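# Close the white door from inside until it latches

## Task

From the room's inner side, push the white door shut so the latch catches and keeps it closed. Disturb nothing else and finish holding nothing. Release the door and back away afterward. The robot must not topple or be left leaning, or the task fails. Once everything has settled after you finish, neither arm, neither hand and the lift may touch anything, and the base may not rest against any movable object such as a box, cart, lid, drawer or loose part.

## Robot and tools

ROBOT. A LinearBot: an omnidirectional wheeled base with a column about 1.7 m high. A carriage rides the column (lift_m, 0 to 1 m) and carries a left and a right six-joint arm, each ending in a five-finger hand. Arm bases sit roughly 0.57 m + lift_m above the floor, and carriage parts hang about 0.15 m below that. Each hand point can reach 0.78 m from its shoulder but only about 0.4 m below the arm base. Parked arm: joints 1-6 = 0, 0.05, 0.05, 1.45, 0, 0. With both parked, the footprint is about 0.85 m wide by 0.65 m long.

CAMERAS. carriage_camera is fixed on the carriage, facing forward and tilted about 20 degrees down. left_wrist_camera and right_wrist_camera sit on the little-finger side of each wrist and look at that hand's point. Images are 672x504 pixels.

FRAMES. Base frame: origin on the floor below the base centre, x forward, y left, z up, in metres. The left_hand and right_hand readings are hand points in this frame; they can be off, usually reading higher than the truth, especially at long reach. Odometry frame: the base frame as it was at the start. base_odometry counts wheel turns only, so slip shows up as travel. Its heading is in rad, positive left, from -3.142 to 3.142.

TOOL move. All fields are optional, and one call may combine them.
- base: exactly one key, giving a relative offset from where the base last reported itself. translate_m is forward (+) or back, -2 to 2 m. strafe_m is left (+) or right, -2 to 2 m. rotate_rad is counter-clockwise (+), -6.3 to 6.3 rad.
- joints: one flat object for both arms, keyed by name, with absolute targets. lift_m is 0 to 1 m. For each side (left_/right_):
  - joint1_rad, -2.617 to 3.054: yaw about vertical, 0 forward, + left.
  - joint2_rad, 0 to 3.141: shoulder; 0 points the upper arm back level, 1.57 up, 3.14 forward level.
  - joint3_rad, 0 to 3.141: elbow; 0 folded, 3.14 straight.
  - joint4_rad, -1.57 to 1.57: wrist pitch; + lifts the fingertips.
  - joint5_rad, -1.57 to 1.57: wrist yaw; + swings the fingertips to the right.
  - joint6_rad, -2.094 to 2.094: roll about the finger direction.
  - Hand keys hand_little, hand_ring, hand_middle, hand_index, hand_thumb_bend and hand_thumb_turn each run -1 (closed) to +1 (open). For thumb_turn, +1 sits beside the palm and -1 opposite the fingers.
  - hand_force_limit (-1 to 1) is a setting: about 0 to 10 N at the fingertip, 15 N for the thumb motors. It starts at 0.
  - hand_speed (-0.96 to 1) is also a setting; it starts at -0.8, which is slow.
- speeds: per-action top speeds. translate_m and strafe_m take 0.02 to 0.5 m/s, rotate_rad 0.05 to 1.57 rad/s, lift_m 0.08 to 0.27 m/s.
- min_time_s: 0.1 to 8 s, the minimum duration of arm motions. A value of 2 or more gives straighter, gentler paths. Too short a value makes arms lunge and overshoot.
- cameras: a list of names or ["all"]. With no action it defaults to all; otherwise none.
- blocking: false returns within about 0.5 s while motion continues. A later move overrides only the joints or base it names.

A move is cut off after 14 s with time_out. An unknown key makes a call invalid, and an out-of-range value gets it refused. After a refusal, or after an unrequested stop (contact_stop, time_out), later move, wait and finished_scene calls in the same reply are skipped.

OTHER TOOLS.
- wait(seconds 0-10, cameras) lets time pass and returns early once motions settle.
- stop(cameras) brakes everything still moving. The base coasts a bit first, and a braked arm may keep pressing.
- zoom_image(camera, region [x0,y0,x1,y1] in pixels, at most 504x504) enlarges part of the latest image.
- show_instructions shows the reference pages.
- finished_scene ends the scene irreversibly.

RESULTS. The "move" line reads done, or the worst status. base_status and joint_status per motion can be:
- moving
- done
- off_target (resting short of the target, possibly still pushing)
- contact_stop
- time_out
- not_followed (the arm target was withheld because it came too close to itself or the other arm)
- limit_stop_at_motor_heat

A base done only means the wheels turned that far. Other result lines:
- on_its_own: uncommanded actions; "held at" gives a target.
- motor_effort: percent of max, with the peak in brackets; these readings are quite inaccurate.
- Joint torques.
- Motor temperatures: per arm, per joint.
- <side>_hand_stopped_by: six words for little, ring, middle, index, thumb_bend, thumb_turn.
- <side>_<motor>_load_n: fingertip force in N, + when pushed open.
- MOTOR HOT: appears from 75 °C. At 100 °C that arm goes limp for 30-60 s.
- pictures: lists the order of the returned images.

HANDLING.
- The base stops on wheel overload but ignores the arms, so a drive can bend an arm against the door while still reporting done.
- Arms have no contact stop. They keep pushing and heat up.
- Unfold arms away from obstacles, and approach the door in short steps.
- To free a base pressed against something, back about 0.2 m the way it came.
- Never let the two arms collide or press together; a hard press ends the scene.
- Stretched or raised arms, a high carriage, sudden stops and pushing all make tipping more likely. Never drive away while a hand holds the door fast.
- Don't slam the door or strike fixed things hard.
- Park idle arms so they cool.
- When finished, open the hands, pull the arms back to park, and drive the base clear of the door so nothing is touching before calling finished_scene.

Each tool is called after "Call:" by a JSON object that holds its "fn" and its "kwargs".

Reference images:

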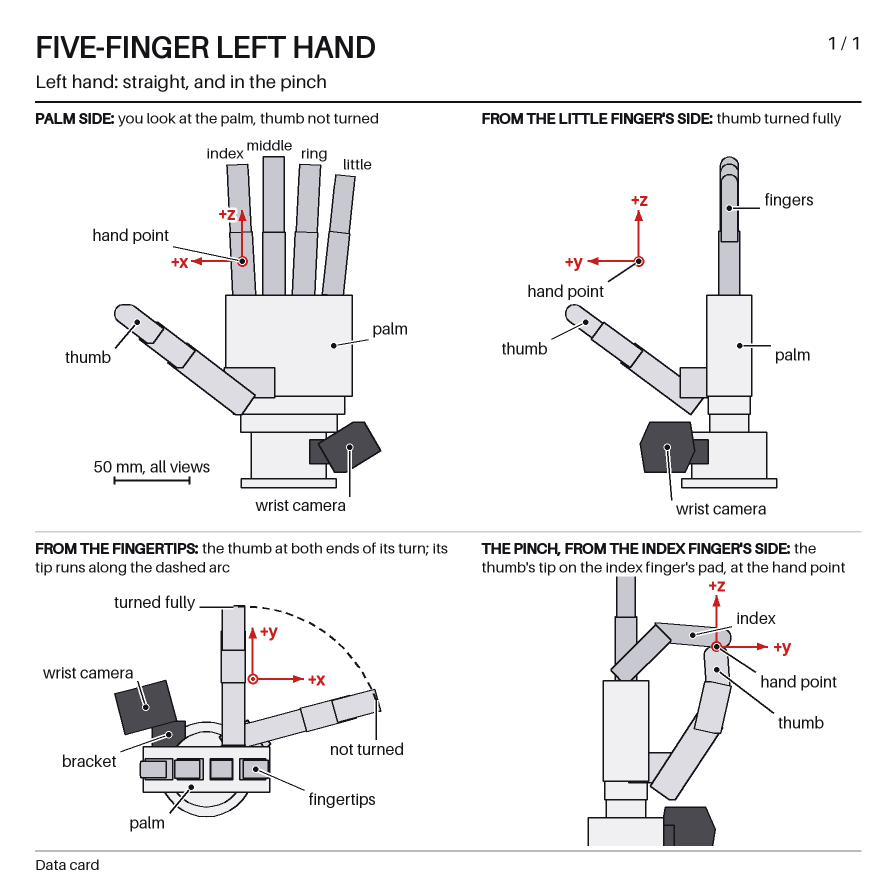

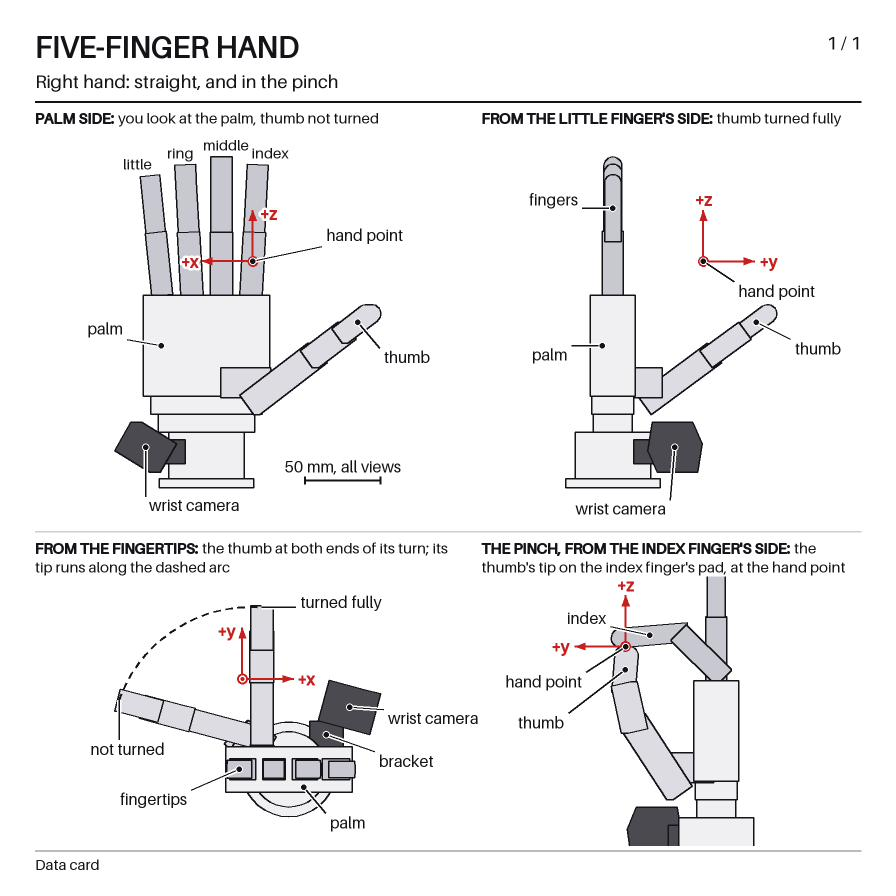

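## Session

Call:
{"fn": "move", "kwargs": {"cameras": ["all"]}}

Scene clock: 0.00 s.
Joint torques (N m): no reading
Motor temperatures (°C): left_arm=[23 32 30 33 23 21] | right_arm=[23 32 37 32 25 24]
base_odometry: x=+0.000 y=+0.000 heading=+0.000
base_status: not commanded
joint_positions: lift_m=+0.300 left_joint1_rad=+0.002 left_joint2_rad=+0.047 left_joint3_rad=+0.053 left_joint4_rad=+1.475 left_joint5_rad=+0.020 left_joint6_rad=-0.025 right_joint1_rad=+0.000 right_joint2_rad=+0.045 right_joint3_rad=+0.056 right_joint4_rad=+1.498 right_joint5_rad=+0.046 right_joint6_rad=-0.041 left_hand_little=+1.000 left_hand_ring=+1.000 left_hand_middle=+1.000 left_hand_index=+1.000 left_hand_thumb_turn=+1.000 left_hand_thumb_bend=+1.000 left_hand_force_limit=+0.000 left_hand_speed=-0.800 right_hand_little=+1.000 right_hand_ring=+1.000 right_hand_middle=+1.000 right_hand_index=+1.000 right_hand_thumb_turn=+1.000 right_hand_thumb_bend=+1.000 right_hand_force_limit=+0.000 right_hand_speed=-0.800
joint_status: not commanded
left_hand_stopped_by: target,target,target,target,target,target
right_hand_stopped_by: target,target,target,target,target,target
left_little_load_n: 0.0
left_ring_load_n: 0.0
left_middle_load_n: 0.0
left_index_load_n: 0.0
left_thumb_bend_load_n: 0.0
left_thumb_turn_load_n: 0.0
right_little_load_n: 0.0
right_ring_load_n: 0.0
right_middle_load_n: 0.0
right_index_load_n: 0.0
right_thumb_bend_load_n: 0.0
right_thumb_turn_load_n: 0.0
motor_effort: lift_m=+29 drive_wheels=-1
left_hand: x=+0.3169 y=+0.2666 z=+1.3419 quat_wxyz=(+0.698, -0.025, +0.039, -0.714) (m; base frame)
right_hand: x=+0.3113 y=-0.2832 z=+1.3463 quat_wxyz=(+0.692, -0.006, +0.038, -0.721) (m; base frame)
pictures: carriage_camera, left_wrist_camera, right_wrist_camera

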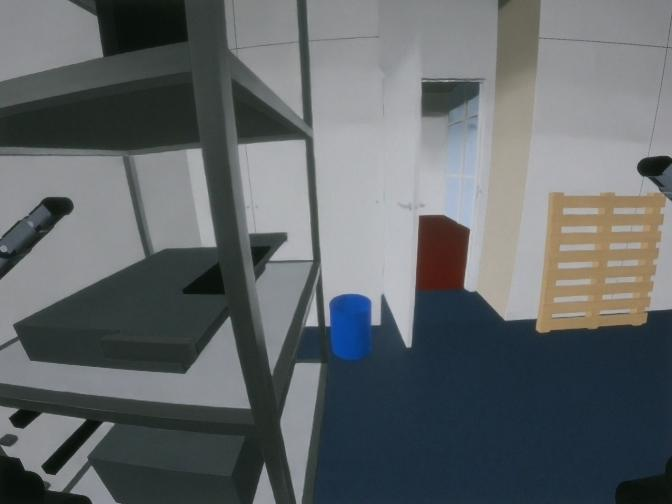

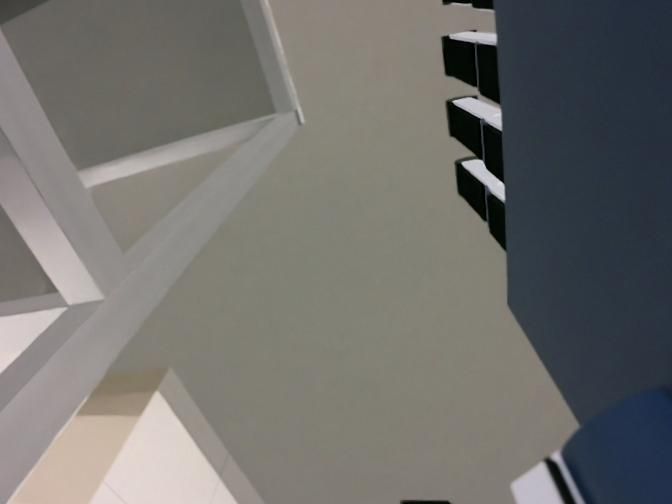

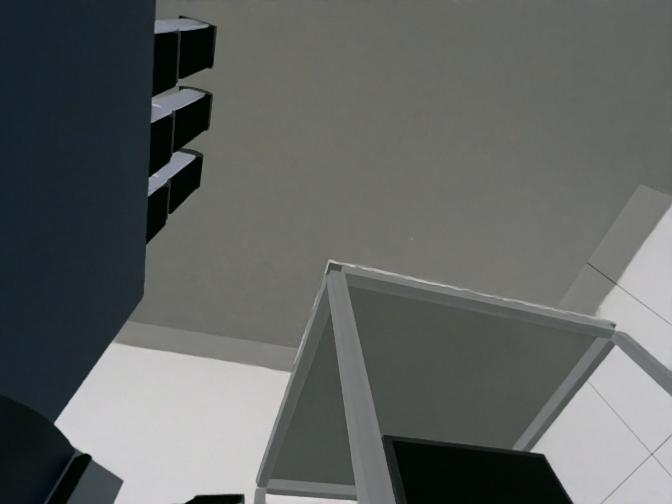

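Call:
{"fn": "zoom_image", "kwargs": {"camera": "carriage_camera", "region": [300, 50, 560, 370]}}

Scaled by 1.575 from the camera's 672x504 image, which has a finer 960x720 frame.

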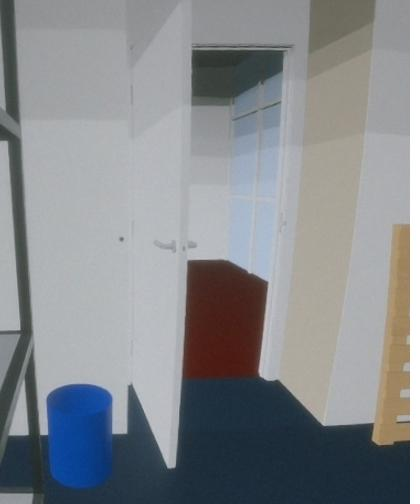

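Call:
{"fn": "move", "kwargs": {"base": {"strafe_m": -0.45}, "speeds": {"strafe_m": 0.3}, "cameras": ["carriage_camera"]}}

Scene clock: 56.90 s.
Joint torques (N m): left_arm=[0.24 4.05 4.66 -0.12 -0.06 0.09] | right_arm=[0.49 2.91 5.67 -0.03 -0.1 -0.1]
move: done
base_odometry: x=+0.000 y=-0.450 heading=+0.000
base_status: done
joint_positions: lift_m=+0.300 left_joint1_rad=+0.002 left_joint2_rad=+0.047 left_joint3_rad=+0.053 left_joint4_rad=+1.475 left_joint5_rad=+0.020 left_joint6_rad=-0.025 right_joint1_rad=+0.000 right_joint2_rad=+0.045 right_joint3_rad=+0.056 right_joint4_rad=+1.498 right_joint5_rad=+0.046 right_joint6_rad=-0.041 left_hand_little=+1.000 left_hand_ring=+1.000 left_hand_middle=+1.000 left_hand_index=+1.000 left_hand_thumb_turn=+1.000 left_hand_thumb_bend=+1.000 left_hand_force_limit=+0.000 left_hand_speed=-0.800 right_hand_little=+1.000 right_hand_ring=+1.000 right_hand_middle=+1.000 right_hand_index=+1.000 right_hand_thumb_turn=+1.000 right_hand_thumb_bend=+1.000 right_hand_force_limit=+0.000 right_hand_speed=-0.800
joint_status: not commanded
left_hand_stopped_by: target,target,target,target,target,target
right_hand_stopped_by: target,target,target,target,target,target
left_little_load_n: 0.0
left_ring_load_n: 0.0
left_middle_load_n: 0.0
left_index_load_n: 0.0
left_thumb_bend_load_n: 0.0
left_thumb_turn_load_n: 0.0
right_little_load_n: 0.0
right_ring_load_n: 0.0
right_middle_load_n: 0.0
right_index_load_n: 0.0
right_thumb_bend_load_n: 0.0
right_thumb_turn_load_n: 0.0
motor_effort: lift_m=+29(29) drive_wheels=+0(8)
left_hand: x=+0.3169 y=+0.2666 z=+1.3419 quat_wxyz=(+0.698, -0.025, +0.039, -0.714) (m; base frame)
right_hand: x=+0.3113 y=-0.2832 z=+1.3463 quat_wxyz=(+0.692, -0.006, +0.038, -0.721) (m; base frame)
pictures: carriage_camera

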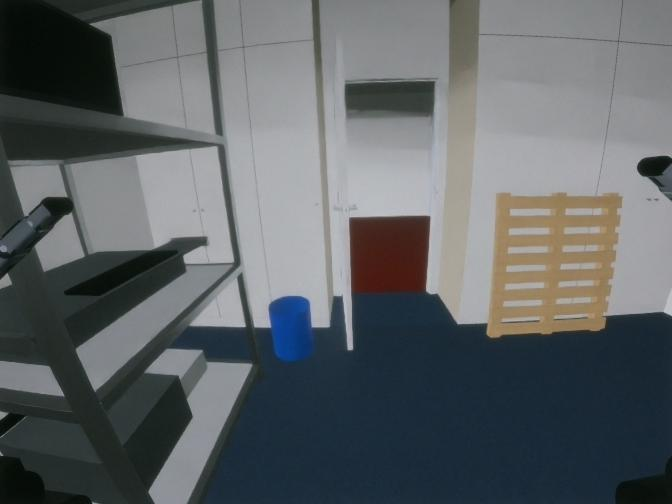

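Call:
{"fn": "zoom_image", "kwargs": {"camera": "carriage_camera", "region": [250, 40, 480, 370]}}

Call:
{"fn": "move", "kwargs": {"base": {"translate_m": 0.6}, "speeds": {"translate_m": 0.35}, "joints": {"lift_m": 0.15, "right_hand_little": -1, "right_hand_ring": -1, "right_hand_middle": -1, "right_hand_index": -1, "right_hand_speed": 0.4}, "cameras": ["all"]}}

Scaled by 1.527 from the camera's 672x504 image, which has a finer 960x720 frame.

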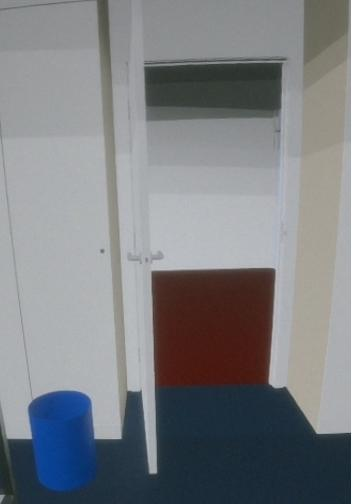

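Scene clock: 70.47 s.
Joint torques (N m): left_arm=[0.14 3.78 4.52 -0.14 -0.08 0.06] | right_arm=[0.47 2.73 5.67 -0.03 -0.1 -0.12]
move: done
base_odometry: x=+0.600 y=-0.450 heading=+0.000
base_status: done
joint_positions: lift_m=+0.150 left_joint1_rad=+0.002 left_joint2_rad=+0.047 left_joint3_rad=+0.053 left_joint4_rad=+1.475 left_joint5_rad=+0.020 left_joint6_rad=-0.025 right_joint1_rad=+0.000 right_joint2_rad=+0.045 right_joint3_rad=+0.056 right_joint4_rad=+1.498 right_joint5_rad=+0.046 right_joint6_rad=-0.041 left_hand_little=+1.000 left_hand_ring=+1.000 left_hand_middle=+1.000 left_hand_index=+1.000 left_hand_thumb_turn=+1.000 left_hand_thumb_bend=+1.000 left_hand_force_limit=+0.000 left_hand_speed=-0.800 right_hand_little=-1.000 right_hand_ring=-1.000 right_hand_middle=-1.000 right_hand_index=-1.000 right_hand_thumb_turn=+1.000 right_hand_thumb_bend=+1.000 right_hand_force_limit=+0.000 right_hand_speed=+0.400
joint_status: all done
left_hand_stopped_by: target,target,target,target,target,target
right_hand_stopped_by: target,target,target,target,target,target
left_little_load_n: 0.0
left_ring_load_n: 0.0
left_middle_load_n: 0.0
left_index_load_n: 0.0
left_thumb_bend_load_n: -0.5
left_thumb_turn_load_n: 0.0
right_little_load_n: 0.0
right_ring_load_n: 0.0
right_middle_load_n: 0.0
right_index_load_n: 0.0
right_thumb_bend_load_n: 0.0
right_thumb_turn_load_n: 0.0
motor_effort: lift_m=+28(28) drive_wheels=+0(9)
left_hand: x=+0.3168 y=+0.2666 z=+1.1921 quat_wxyz=(+0.698, -0.025, +0.038, -0.714) (m; base frame)
right_hand: x=+0.3112 y=-0.2832 z=+1.1965 quat_wxyz=(+0.692, -0.006, +0.038, -0.721) (m; base frame)
pictures: carriage_camera, left_wrist_camera, right_wrist_camera
camera_calibration:
carriage_camera: T_world_to_cam=[[0.00720793, -0.998947, -0.0453088, 0.0495757], [-0.302314, 0.0410129, -0.952326, 1.1468], [0.953181, 0.0205618, -0.3017, 0.211558], [0, 0, 0, 1]] pos_world=[0.144683, -0.00185993, 1.1582]
left_wrist_camera: T_world_to_cam=[[-0.974249, -0.205173, 0.0935031, 0.249031], [0.132096, -0.855454, -0.500749, 0.785742], [0.182728, -0.475503, 0.860528, -0.838568], [0, 0, 0, 1]] pos_world=[0.292055, 0.32452, 1.09178]
right_wrist_camera: T_world_to_cam=[[0.950387, -0.300413, -0.0807274, -0.282527], [0.233589, 0.860596, -0.45256, 0.714563], [0.205428, 0.41125, 0.888072, -0.893183], [0, 0, 0, 1]] pos_world=[0.285082, -0.332503, 1.09379]

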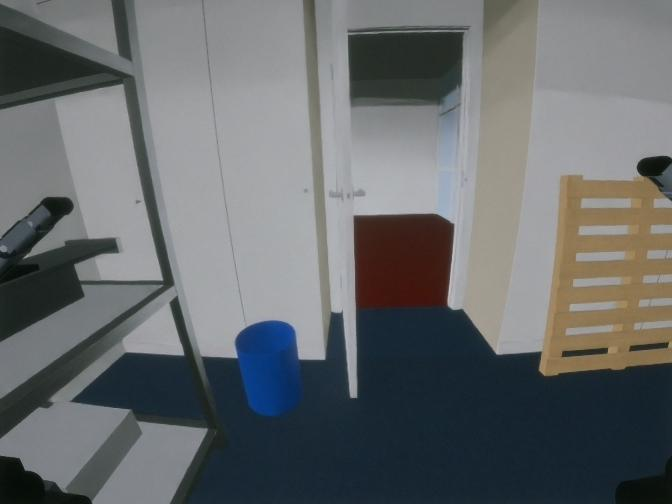

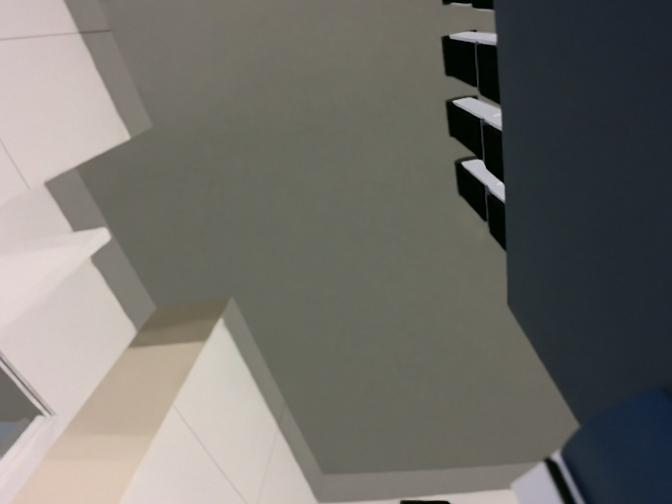

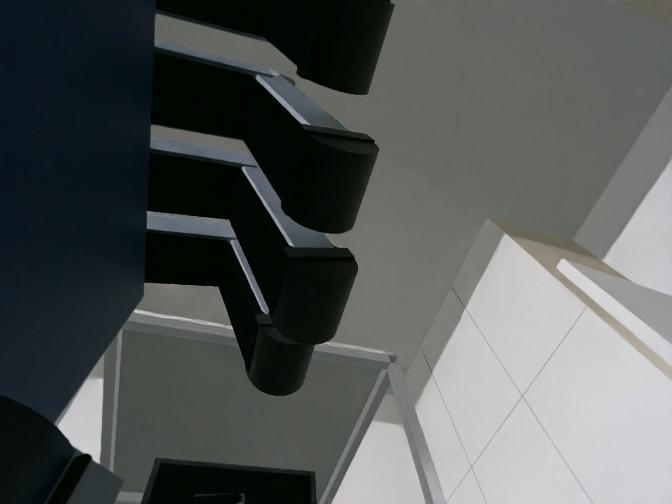

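Call:
{"fn": "move", "kwargs": {"joints": {"left_joint1_rad": -0.36, "left_joint2_rad": 2.344, "left_joint3_rad": 1.268, "left_joint4_rad": 1.076, "left_joint5_rad": 0, "left_joint6_rad": 1.57, "left_hand_speed": 0.4, "left_hand_little": -1, "left_hand_ring": -1, "left_hand_middle": -1, "left_hand_index": -1}, "min_time_s": 3, "cameras": ["all"]}}

Scene clock: 121.00 s.
Joint torques (N m): left_arm=[-0.35 -8.39 6.48 1.99 -0.21 0.24] | right_arm=[0.49 2.74 5.57 0 -0.12 -0.11]
Motor temperatures (°C): left_arm=[23 34 34 29 23 20] | right_arm=[23 33 41 27 24 23]
move: done
base_odometry: x=+0.600 y=-0.450 heading=+0.000
base_status: not commanded
joint_positions: lift_m=+0.150 left_joint1_rad=-0.354 left_joint2_rad=+2.321 left_joint3_rad=+1.247 left_joint4_rad=+1.082 left_joint5_rad=+0.015 left_joint6_rad=+1.557 right_joint1_rad=+0.000 right_joint2_rad=+0.045 right_joint3_rad=+0.056 right_joint4_rad=+1.498 right_joint5_rad=+0.046 right_joint6_rad=-0.041 left_hand_little=-1.000 left_hand_ring=-1.000 left_hand_middle=-1.000 left_hand_index=-1.000 left_hand_thumb_turn=+1.000 left_hand_thumb_bend=+1.000 left_hand_force_limit=+0.000 left_hand_speed=+0.400 right_hand_little=-1.000 right_hand_ring=-1.000 right_hand_middle=-1.000 right_hand_index=-1.000 right_hand_thumb_turn=+1.000 right_hand_thumb_bend=+1.000 right_hand_force_limit=+0.000 right_hand_speed=+0.400
joint_status: all done
left_hand_stopped_by: target,target,target,target,target,target
right_hand_stopped_by: target,target,target,target,target,target
left_little_load_n: 0.0
left_ring_load_n: 0.0
left_middle_load_n: 0.0
left_index_load_n: 0.0
left_thumb_bend_load_n: 0.0
left_thumb_turn_load_n: 0.0
right_little_load_n: 0.0
right_ring_load_n: 0.0
right_middle_load_n: 0.0
right_index_load_n: 0.0
right_thumb_bend_load_n: 0.0
right_thumb_turn_load_n: 0.0
motor_effort: lift_m=+28(28) drive_wheels=+3(4)
left_hand: x=+0.8517 y=+0.1345 z=+0.8337 quat_wxyz=(+0.697, +0.125, +0.693, -0.135) (m; base frame)
right_hand: x=+0.3112 y=-0.2832 z=+1.1965 quat_wxyz=(+0.692, -0.006, +0.038, -0.721) (m; base frame)
pictures: carriage_camera, left_wrist_camera, right_wrist_camera
camera_calibration:
carriage_camera: T_world_to_cam=[[0.00720793, -0.998947, -0.0453088, 0.0495757], [-0.302314, 0.0410129, -0.952326, 1.1468], [0.953181, 0.0205618, -0.3017, 0.211558], [0, 0, 0, 1]] pos_world=[0.144683, -0.00185993, 1.1582]
left_wrist_camera: T_world_to_cam=[[-0.341407, -0.915306, -0.213672, 0.58918], [-0.365347, 0.338686, -0.867072, 0.991098], [0.866004, -0.21796, -0.450034, -0.214675], [0, 0, 0, 1]] pos_world=[0.749154, 0.156819, 0.888633]
right_wrist_camera: T_world_to_cam=[[0.950387, -0.300413, -0.0807274, -0.282527], [0.233589, 0.860596, -0.45256, 0.714563], [0.205428, 0.41125, 0.888072, -0.893183], [0, 0, 0, 1]] pos_world=[0.285082, -0.332503, 1.09379]

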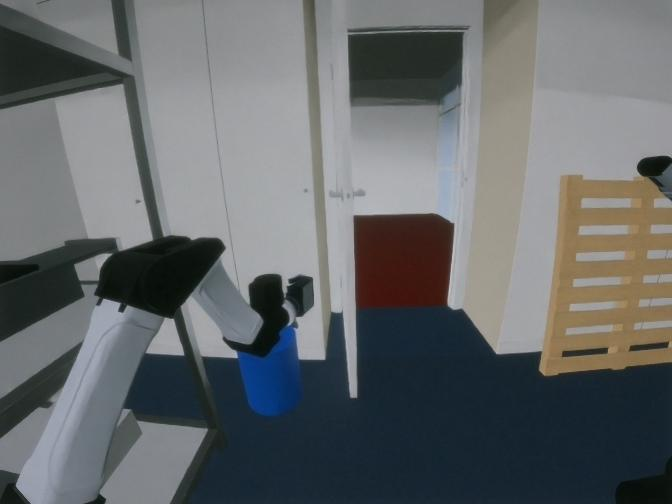

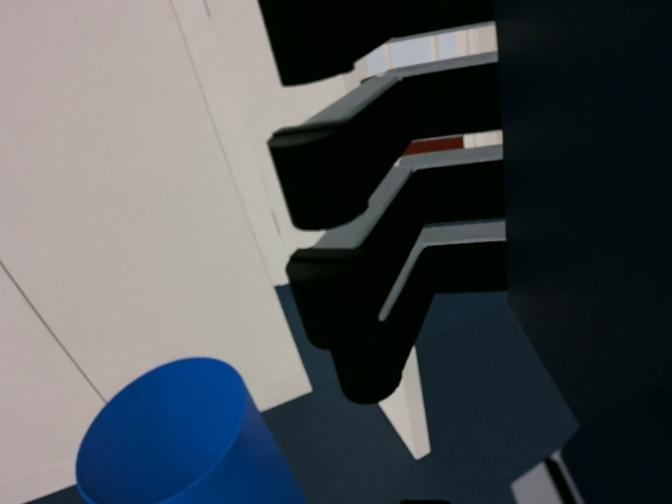

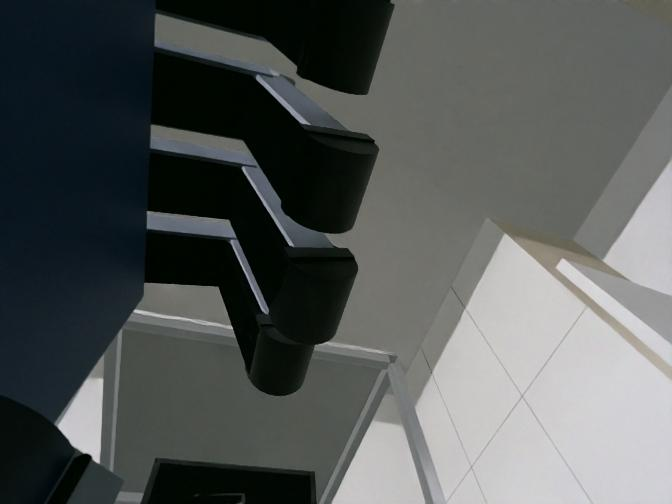

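Call:
{"fn": "move", "kwargs": {"base": {"translate_m": 0.56}, "speeds": {"translate_m": 0.25}, "cameras": ["carriage_camera", "left_wrist_camera"]}}

Scene clock: 129.13 s.
Joint torques (N m): left_arm=[-0.35 -8.5 6.53 2.07 -0.22 0.24] | right_arm=[0.39 2.85 5.72 -0.01 -0.1 -0.11]
move: done
base_odometry: x=+1.160 y=-0.451 heading=+0.000
base_status: done
joint_positions: lift_m=+0.150 left_joint1_rad=-0.355 left_joint2_rad=+2.321 left_joint3_rad=+1.247 left_joint4_rad=+1.080 left_joint5_rad=+0.013 left_joint6_rad=+1.559 right_joint1_rad=+0.000 right_joint2_rad=+0.045 right_joint3_rad=+0.056 right_joint4_rad=+1.498 right_joint5_rad=+0.046 right_joint6_rad=-0.041 left_hand_little=-1.000 left_hand_ring=-1.000 left_hand_middle=-1.000 left_hand_index=-1.000 left_hand_thumb_turn=+1.000 left_hand_thumb_bend=+1.000 left_hand_force_limit=+0.000 left_hand_speed=+0.400 right_hand_little=-1.000 right_hand_ring=-1.000 right_hand_middle=-1.000 right_hand_index=-1.000 right_hand_thumb_turn=+1.000 right_hand_thumb_bend=+1.000 right_hand_force_limit=+0.000 right_hand_speed=+0.400
joint_status: not commanded
left_hand_stopped_by: target,target,target,target,target,target
right_hand_stopped_by: target,target,target,target,target,target
left_little_load_n: 0.0
left_ring_load_n: 0.0
left_middle_load_n: 0.0
left_index_load_n: 0.0
left_thumb_bend_load_n: 0.0
left_thumb_turn_load_n: 0.0
right_little_load_n: 0.0
right_ring_load_n: 0.0
right_middle_load_n: 0.0
right_index_load_n: 0.0
right_thumb_bend_load_n: 0.0
right_thumb_turn_load_n: 0.0
motor_effort: lift_m=+28(28) drive_wheels=-1(9)
left_hand: x=+0.8515 y=+0.1342 z=+0.8333 quat_wxyz=(+0.696, +0.125, +0.694, -0.134) (m; base frame)
right_hand: x=+0.3112 y=-0.2832 z=+1.1965 quat_wxyz=(+0.692, -0.006, +0.038, -0.721) (m; base frame)
pictures: carriage_camera, left_wrist_camera
camera_calibration:
carriage_camera: T_world_to_cam=[[0.00720793, -0.998947, -0.0453088, 0.0495757], [-0.302314, 0.0410129, -0.952326, 1.1468], [0.953181, 0.0205618, -0.3017, 0.211558], [0, 0, 0, 1]] pos_world=[0.144683, -0.00185993, 1.1582]
left_wrist_camera: T_world_to_cam=[[-0.340971, -0.915122, -0.215154, 0.589664], [-0.366659, 0.340203, -0.865923, 0.990718], [0.865621, -0.216366, -0.451537, -0.213302], [0, 0, 0, 1]] pos_world=[0.748952, 0.156418, 0.88844]

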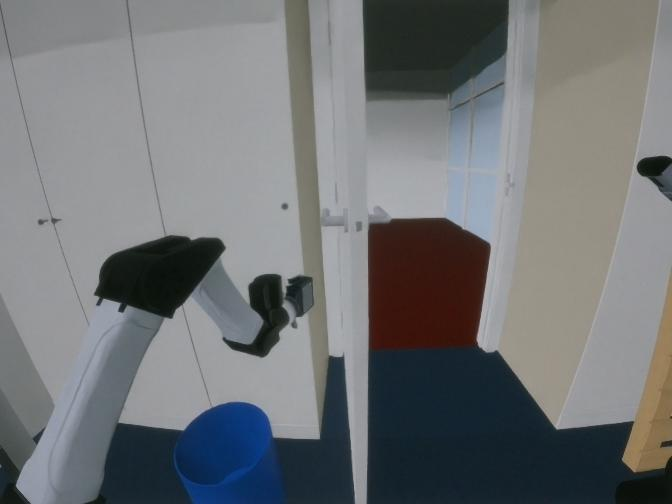

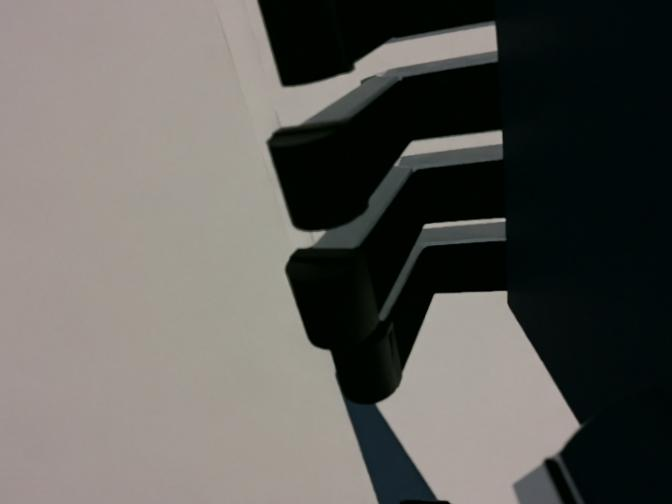

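Call:
{"fn": "move", "kwargs": {"base": {"strafe_m": -0.2}, "speeds": {"strafe_m": 0.12}, "cameras": ["carriage_camera", "left_wrist_camera"]}}

Scene clock: 134.03 s.
Joint torques (N m): left_arm=[0.08 -8.46 6.46 2.01 0.09 0.28] | right_arm=[0.57 2.84 5.65 0 -0.1 -0.11]
Motor temperatures (°C): left_arm=[23 39 37 35 23 20] | right_arm=[23 33 41 27 24 23]
move: done
base_odometry: x=+1.160 y=-0.651 heading=+0.000
base_status: done
joint_positions: lift_m=+0.150 left_joint1_rad=-0.359 left_joint2_rad=+2.321 left_joint3_rad=+1.247 left_joint4_rad=+1.080 left_joint5_rad=-0.014 left_joint6_rad=+1.559 right_joint1_rad=+0.000 right_joint2_rad=+0.045 right_joint3_rad=+0.056 right_joint4_rad=+1.498 right_joint5_rad=+0.046 right_joint6_rad=-0.041 left_hand_little=-1.000 left_hand_ring=-1.000 left_hand_middle=-1.000 left_hand_index=-1.000 left_hand_thumb_turn=+1.000 left_hand_thumb_bend=+1.000 left_hand_force_limit=+0.000 left_hand_speed=+0.400 right_hand_little=-1.000 right_hand_ring=-1.000 right_hand_middle=-1.000 right_hand_index=-1.000 right_hand_thumb_turn=+1.000 right_hand_thumb_bend=+1.000 right_hand_force_limit=+0.000 right_hand_speed=+0.400
joint_status: not commanded
left_hand_stopped_by: target,target,target,target,target,target
right_hand_stopped_by: target,target,target,target,target,target
left_little_load_n: 0.0
left_ring_load_n: 0.0
left_middle_load_n: 0.0
left_index_load_n: 0.0
left_thumb_bend_load_n: 0.0
left_thumb_turn_load_n: 0.0
right_little_load_n: 0.0
right_ring_load_n: 0.0
right_middle_load_n: 0.0
right_index_load_n: 0.0
right_thumb_bend_load_n: 0.0
right_thumb_turn_load_n: 0.0
motor_effort: lift_m=+28(28) drive_wheels=+0(7)
left_hand: x=+0.8512 y=+0.1374 z=+0.8333 quat_wxyz=(+0.698, +0.117, +0.695, -0.126) (m; base frame)
right_hand: x=+0.3112 y=-0.2832 z=+1.1965 quat_wxyz=(+0.692, -0.006, +0.038, -0.721) (m; base frame)
pictures: carriage_camera, left_wrist_camera
camera_calibration:
carriage_camera: T_world_to_cam=[[0.00720793, -0.998947, -0.0453088, 0.0495757], [-0.302314, 0.0410129, -0.952326, 1.1468], [0.953181, 0.0205618, -0.3017, 0.211558], [0, 0, 0, 1]] pos_world=[0.144683, -0.00185993, 1.1582]
left_wrist_camera: T_world_to_cam=[[-0.319577, -0.922846, -0.215, 0.57513], [-0.37451, 0.331438, -0.865962, 0.997395], [0.870409, -0.196222, -0.451536, -0.219294], [0, 0, 0, 1]] pos_world=[0.748208, 0.157151, 0.88834]

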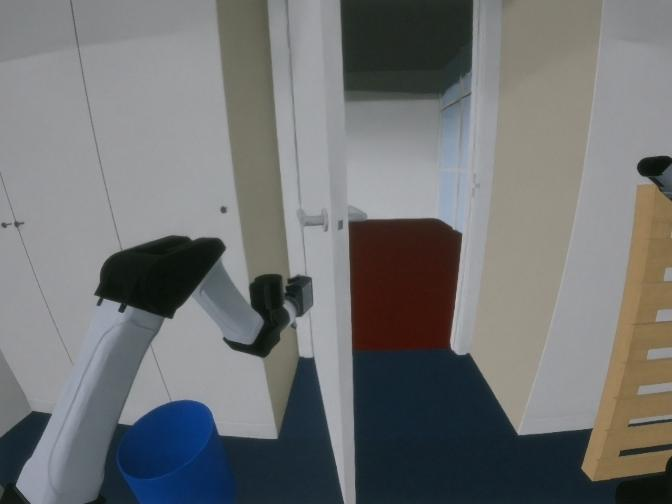

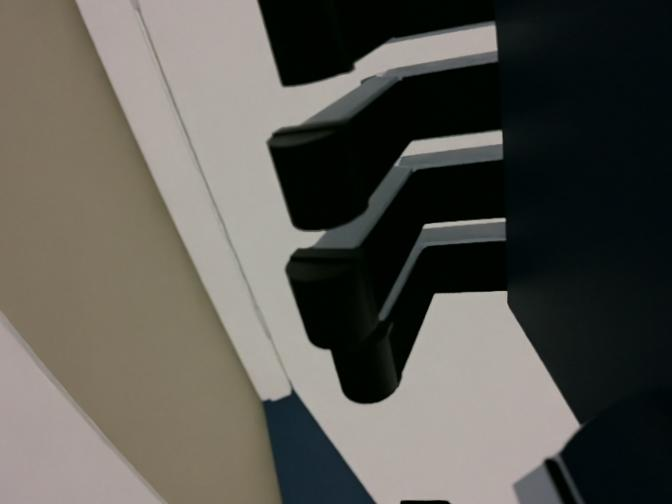

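Call:
{"fn": "move", "kwargs": {"base": {"translate_m": 0.08}, "speeds": {"translate_m": 0.15}, "cameras": []}}

Call:
{"fn": "move", "kwargs": {"base": {"strafe_m": -0.2}, "speeds": {"strafe_m": 0.12}, "cameras": ["carriage_camera"]}}

Call:
{"fn": "move", "kwargs": {"base": {"translate_m": 0.12}, "speeds": {"translate_m": 0.12}, "cameras": ["carriage_camera"]}}

Scene clock: 140.00 s.
Joint torques (N m): left_arm=[0.02 -8.36 6.38 2.05 0.04 0.22] | right_arm=[0.29 2.88 5.65 0.02 -0.08 -0.11]
move: done
base_odometry: x=+1.240 y=-0.651 heading=-0.001
base_status: done
joint_positions: lift_m=+0.150 left_joint1_rad=-0.359 left_joint2_rad=+2.321 left_joint3_rad=+1.247 left_joint4_rad=+1.079 left_joint5_rad=-0.013 left_joint6_rad=+1.559 right_joint1_rad=+0.000 right_joint2_rad=+0.045 right_joint3_rad=+0.056 right_joint4_rad=+1.498 right_joint5_rad=+0.046 right_joint6_rad=-0.041 left_hand_little=-1.000 left_hand_ring=-1.000 left_hand_middle=-1.000 left_hand_index=-1.000 left_hand_thumb_turn=+1.000 left_hand_thumb_bend=+1.000 left_hand_force_limit=+0.000 left_hand_speed=+0.400 right_hand_little=-1.000 right_hand_ring=-1.000 right_hand_middle=-1.000 right_hand_index=-1.000 right_hand_thumb_turn=+1.000 right_hand_thumb_bend=+1.000 right_hand_force_limit=+0.000 right_hand_speed=+0.400
joint_status: not commanded
left_hand_stopped_by: target,target,target,target,target,target
right_hand_stopped_by: target,target,target,target,target,target
left_little_load_n: 0.0
left_ring_load_n: 0.0
left_middle_load_n: 0.0
left_index_load_n: 0.0
left_thumb_bend_load_n: 0.0
left_thumb_turn_load_n: 0.0
right_little_load_n: 0.0
right_ring_load_n: 0.0
right_middle_load_n: 0.0
right_index_load_n: 0.0
right_thumb_bend_load_n: 0.0
right_thumb_turn_load_n: 0.0
motor_effort: lift_m=+28(28) drive_wheels=-1(7)
left_hand: x=+0.8513 y=+0.1373 z=+0.8333 quat_wxyz=(+0.698, +0.117, +0.695, -0.126) (m; base frame)
right_hand: x=+0.3114 y=-0.2832 z=+1.1964 quat_wxyz=(+0.692, -0.006, +0.038, -0.721) (m; base frame)
pictures: none
No camera images: "cameras" was empty.

Scene clock: 142.43 s.
Joint torques (N m): left_arm=[0.12 -8.53 6.27 2.02 0.08 0.25] | right_arm=[0.31 2.74 5.56 0.01 -0.11 -0.13]
move: done
base_odometry: x=+1.240 y=-0.851 heading=-0.001
base_status: done
joint_positions: lift_m=+0.150 left_joint1_rad=-0.358 left_joint2_rad=+2.321 left_joint3_rad=+1.247 left_joint4_rad=+1.079 left_joint5_rad=-0.013 left_joint6_rad=+1.559 right_joint1_rad=+0.000 right_joint2_rad=+0.045 right_joint3_rad=+0.056 right_joint4_rad=+1.498 right_joint5_rad=+0.046 right_joint6_rad=-0.041 left_hand_little=-1.000 left_hand_ring=-1.000 left_hand_middle=-1.000 left_hand_index=-1.000 left_hand_thumb_turn=+1.000 left_hand_thumb_bend=+1.000 left_hand_force_limit=+0.000 left_hand_speed=+0.400 right_hand_little=-1.000 right_hand_ring=-1.000 right_hand_middle=-1.000 right_hand_index=-1.000 right_hand_thumb_turn=+1.000 right_hand_thumb_bend=+1.000 right_hand_force_limit=+0.000 right_hand_speed=+0.400
joint_status: not commanded
left_hand_stopped_by: target,target,target,target,target,target
right_hand_stopped_by: target,target,target,target,target,target
left_little_load_n: 0.0
left_ring_load_n: 0.0
left_middle_load_n: -0.5
left_index_load_n: 0.0
left_thumb_bend_load_n: 0.0
left_thumb_turn_load_n: 0.0
right_little_load_n: 0.0
right_ring_load_n: 0.0
right_middle_load_n: 0.0
right_index_load_n: 0.0
right_thumb_bend_load_n: 0.0
right_thumb_turn_load_n: 0.0
motor_effort: lift_m=+28(28) drive_wheels=+0(8)
left_hand: x=+0.8514 y=+0.1375 z=+0.8334 quat_wxyz=(+0.698, +0.117, +0.695, -0.126) (m; base frame)
right_hand: x=+0.3114 y=-0.2832 z=+1.1964 quat_wxyz=(+0.692, -0.006, +0.038, -0.721) (m; base frame)
pictures: carriage_camera
camera_calibration:
carriage_camera: T_world_to_cam=[[0.00720793, -0.998947, -0.0453088, 0.0495757], [-0.302314, 0.0410129, -0.952326, 1.1468], [0.953181, 0.0205618, -0.3017, 0.211558], [0, 0, 0, 1]] pos_world=[0.144683, -0.00185993, 1.1582]

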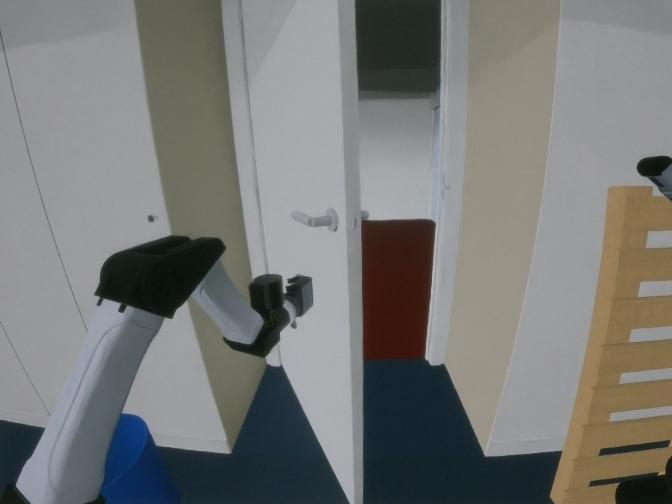

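Scene clock: 144.20 s.
Joint torques (N m): left_arm=[-0.46 -8.5 6.48 2 0.11 0.24] | right_arm=[0.32 2.96 5.63 -0.05 -0.09 -0.11]
move: done
base_odometry: x=+1.360 y=-0.851 heading=-0.001
base_status: done
joint_positions: lift_m=+0.150 left_joint1_rad=-0.354 left_joint2_rad=+2.321 left_joint3_rad=+1.247 left_joint4_rad=+1.079 left_joint5_rad=-0.015 left_joint6_rad=+1.559 right_joint1_rad=+0.000 right_joint2_rad=+0.045 right_joint3_rad=+0.056 right_joint4_rad=+1.498 right_joint5_rad=+0.046 right_joint6_rad=-0.041 left_hand_little=-1.000 left_hand_ring=-1.000 left_hand_middle=-1.000 left_hand_index=-1.000 left_hand_thumb_turn=+1.000 left_hand_thumb_bend=+1.000 left_hand_force_limit=+0.000 left_hand_speed=+0.400 right_hand_little=-1.000 right_hand_ring=-1.000 right_hand_middle=-1.000 right_hand_index=-1.000 right_hand_thumb_turn=+1.000 right_hand_thumb_bend=+1.000 right_hand_force_limit=+0.000 right_hand_speed=+0.400
joint_status: not commanded
left_hand_stopped_by: target,target,target,target,target,target
right_hand_stopped_by: target,target,target,target,target,target
left_little_load_n: 0.0
left_ring_load_n: 0.0
left_middle_load_n: 0.0
left_index_load_n: 0.0
left_thumb_bend_load_n: 0.0
left_thumb_turn_load_n: 0.0
right_little_load_n: 0.0
right_ring_load_n: 0.0
right_middle_load_n: 0.0
right_index_load_n: 0.0
right_thumb_bend_load_n: 0.0
right_thumb_turn_load_n: 0.0
motor_effort: lift_m=+28(28) drive_wheels=-1(6)
left_hand: x=+0.8521 y=+0.1407 z=+0.8334 quat_wxyz=(+0.698, +0.115, +0.696, -0.124) (m; base frame)
right_hand: x=+0.3114 y=-0.2832 z=+1.1964 quat_wxyz=(+0.692, -0.006, +0.038, -0.721) (m; base frame)
pictures: carriage_camera
camera_calibration:
carriage_camera: T_world_to_cam=[[0.00720793, -0.998947, -0.0453088, 0.0495757], [-0.302314, 0.0410129, -0.952326, 1.1468], [0.953181, 0.0205618, -0.3017, 0.211558], [0, 0, 0, 1]] pos_world=[0.144683, -0.00185993, 1.1582]

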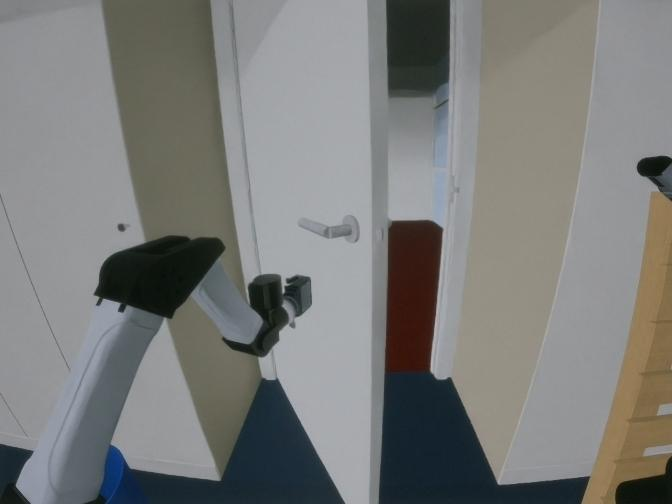

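Call:
{"fn": "move", "kwargs": {"base": {"strafe_m": -0.08}, "speeds": {"strafe_m": 0.12}, "cameras": []}}

Call:
{"fn": "move", "kwargs": {"base": {"translate_m": 0.2}, "speeds": {"translate_m": 0.12}, "cameras": ["carriage_camera"]}}

Scene clock: 156.47 s.
Joint torques (N m): left_arm=[0.25 -8.43 6.39 2.02 0.04 0.18] | right_arm=[0.44 2.78 5.67 0 -0.09 -0.14]
Motor temperatures (°C): left_arm=[22 43 38 40 23 20] | right_arm=[22 33 41 26 24 23]
move: done
base_odometry: x=+1.360 y=-0.931 heading=-0.001
base_status: done
joint_positions: lift_m=+0.150 left_joint1_rad=-0.361 left_joint2_rad=+2.321 left_joint3_rad=+1.247 left_joint4_rad=+1.079 left_joint5_rad=-0.014 left_joint6_rad=+1.559 right_joint1_rad=+0.000 right_joint2_rad=+0.045 right_joint3_rad=+0.056 right_joint4_rad=+1.498 right_joint5_rad=+0.046 right_joint6_rad=-0.041 left_hand_little=-1.000 left_hand_ring=-1.000 left_hand_middle=-1.000 left_hand_index=-1.000 left_hand_thumb_turn=+1.000 left_hand_thumb_bend=+1.000 left_hand_force_limit=+0.000 left_hand_speed=+0.400 right_hand_little=-1.000 right_hand_ring=-1.000 right_hand_middle=-1.000 right_hand_index=-1.000 right_hand_thumb_turn=+1.000 right_hand_thumb_bend=+1.000 right_hand_force_limit=+0.000 right_hand_speed=+0.400
joint_status: not commanded
left_hand_stopped_by: target,target,target,target,target,target
right_hand_stopped_by: target,target,target,target,target,target
left_little_load_n: 0.0
left_ring_load_n: 0.0
left_middle_load_n: -0.5
left_index_load_n: 0.0
left_thumb_bend_load_n: 0.0
left_thumb_turn_load_n: 0.0
right_little_load_n: 0.0
right_ring_load_n: 0.0
right_middle_load_n: 0.0
right_index_load_n: 0.0
right_thumb_bend_load_n: 0.5
right_thumb_turn_load_n: 0.0
motor_effort: lift_m=+28(28) drive_wheels=+1(9)
left_hand: x=+0.8510 y=+0.1362 z=+0.8334 quat_wxyz=(+0.698, +0.117, +0.695, -0.127) (m; base frame)
right_hand: x=+0.3114 y=-0.2832 z=+1.1964 quat_wxyz=(+0.692, -0.006, +0.038, -0.721) (m; base frame)
pictures: none
No camera images: "cameras" was empty.

Scene clock: 158.90 s.
Joint torques (N m): left_arm=[-0.28 -8.54 6.27 2.03 0.11 0.2] | right_arm=[0.42 2.81 5.57 0.01 -0.1 -0.14]
move: done
base_odometry: x=+1.560 y=-0.931 heading=-0.001
base_status: done
joint_positions: lift_m=+0.150 left_joint1_rad=-0.354 left_joint2_rad=+2.321 left_joint3_rad=+1.247 left_joint4_rad=+1.081 left_joint5_rad=-0.015 left_joint6_rad=+1.559 right_joint1_rad=+0.000 right_joint2_rad=+0.045 right_joint3_rad=+0.056 right_joint4_rad=+1.498 right_joint5_rad=+0.046 right_joint6_rad=-0.041 left_hand_little=-1.000 left_hand_ring=-1.000 left_hand_middle=-1.000 left_hand_index=-1.000 left_hand_thumb_turn=+1.000 left_hand_thumb_bend=+1.000 left_hand_force_limit=+0.000 left_hand_speed=+0.400 right_hand_little=-1.000 right_hand_ring=-1.000 right_hand_middle=-1.000 right_hand_index=-1.000 right_hand_thumb_turn=+1.000 right_hand_thumb_bend=+1.000 right_hand_force_limit=+0.000 right_hand_speed=+0.400
joint_status: not commanded
left_hand_stopped_by: target,target,target,target,target,target
right_hand_stopped_by: target,target,target,target,target,target
left_little_load_n: 0.0
left_ring_load_n: 0.0
left_middle_load_n: 0.0
left_index_load_n: 0.0
left_thumb_bend_load_n: 0.0
left_thumb_turn_load_n: 0.0
right_little_load_n: 0.0
right_ring_load_n: 0.0
right_middle_load_n: 0.0
right_index_load_n: 0.0
right_thumb_bend_load_n: 0.0
right_thumb_turn_load_n: 0.0
motor_effort: lift_m=+28(28) drive_wheels=-2(7)
left_hand: x=+0.8522 y=+0.1407 z=+0.8339 quat_wxyz=(+0.699, +0.115, +0.695, -0.124) (m; base frame)
right_hand: x=+0.3114 y=-0.2832 z=+1.1964 quat_wxyz=(+0.692, -0.006, +0.038, -0.721) (m; base frame)
pictures: carriage_camera
camera_calibration:
carriage_camera: T_world_to_cam=[[0.00720793, -0.998947, -0.0453088, 0.0495757], [-0.302314, 0.0410129, -0.952326, 1.1468], [0.953181, 0.0205618, -0.3017, 0.211558], [0, 0, 0, 1]] pos_world=[0.144683, -0.00185993, 1.1582]

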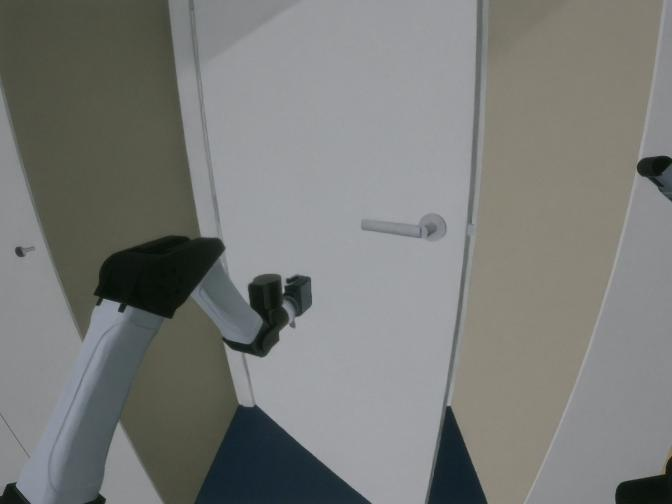

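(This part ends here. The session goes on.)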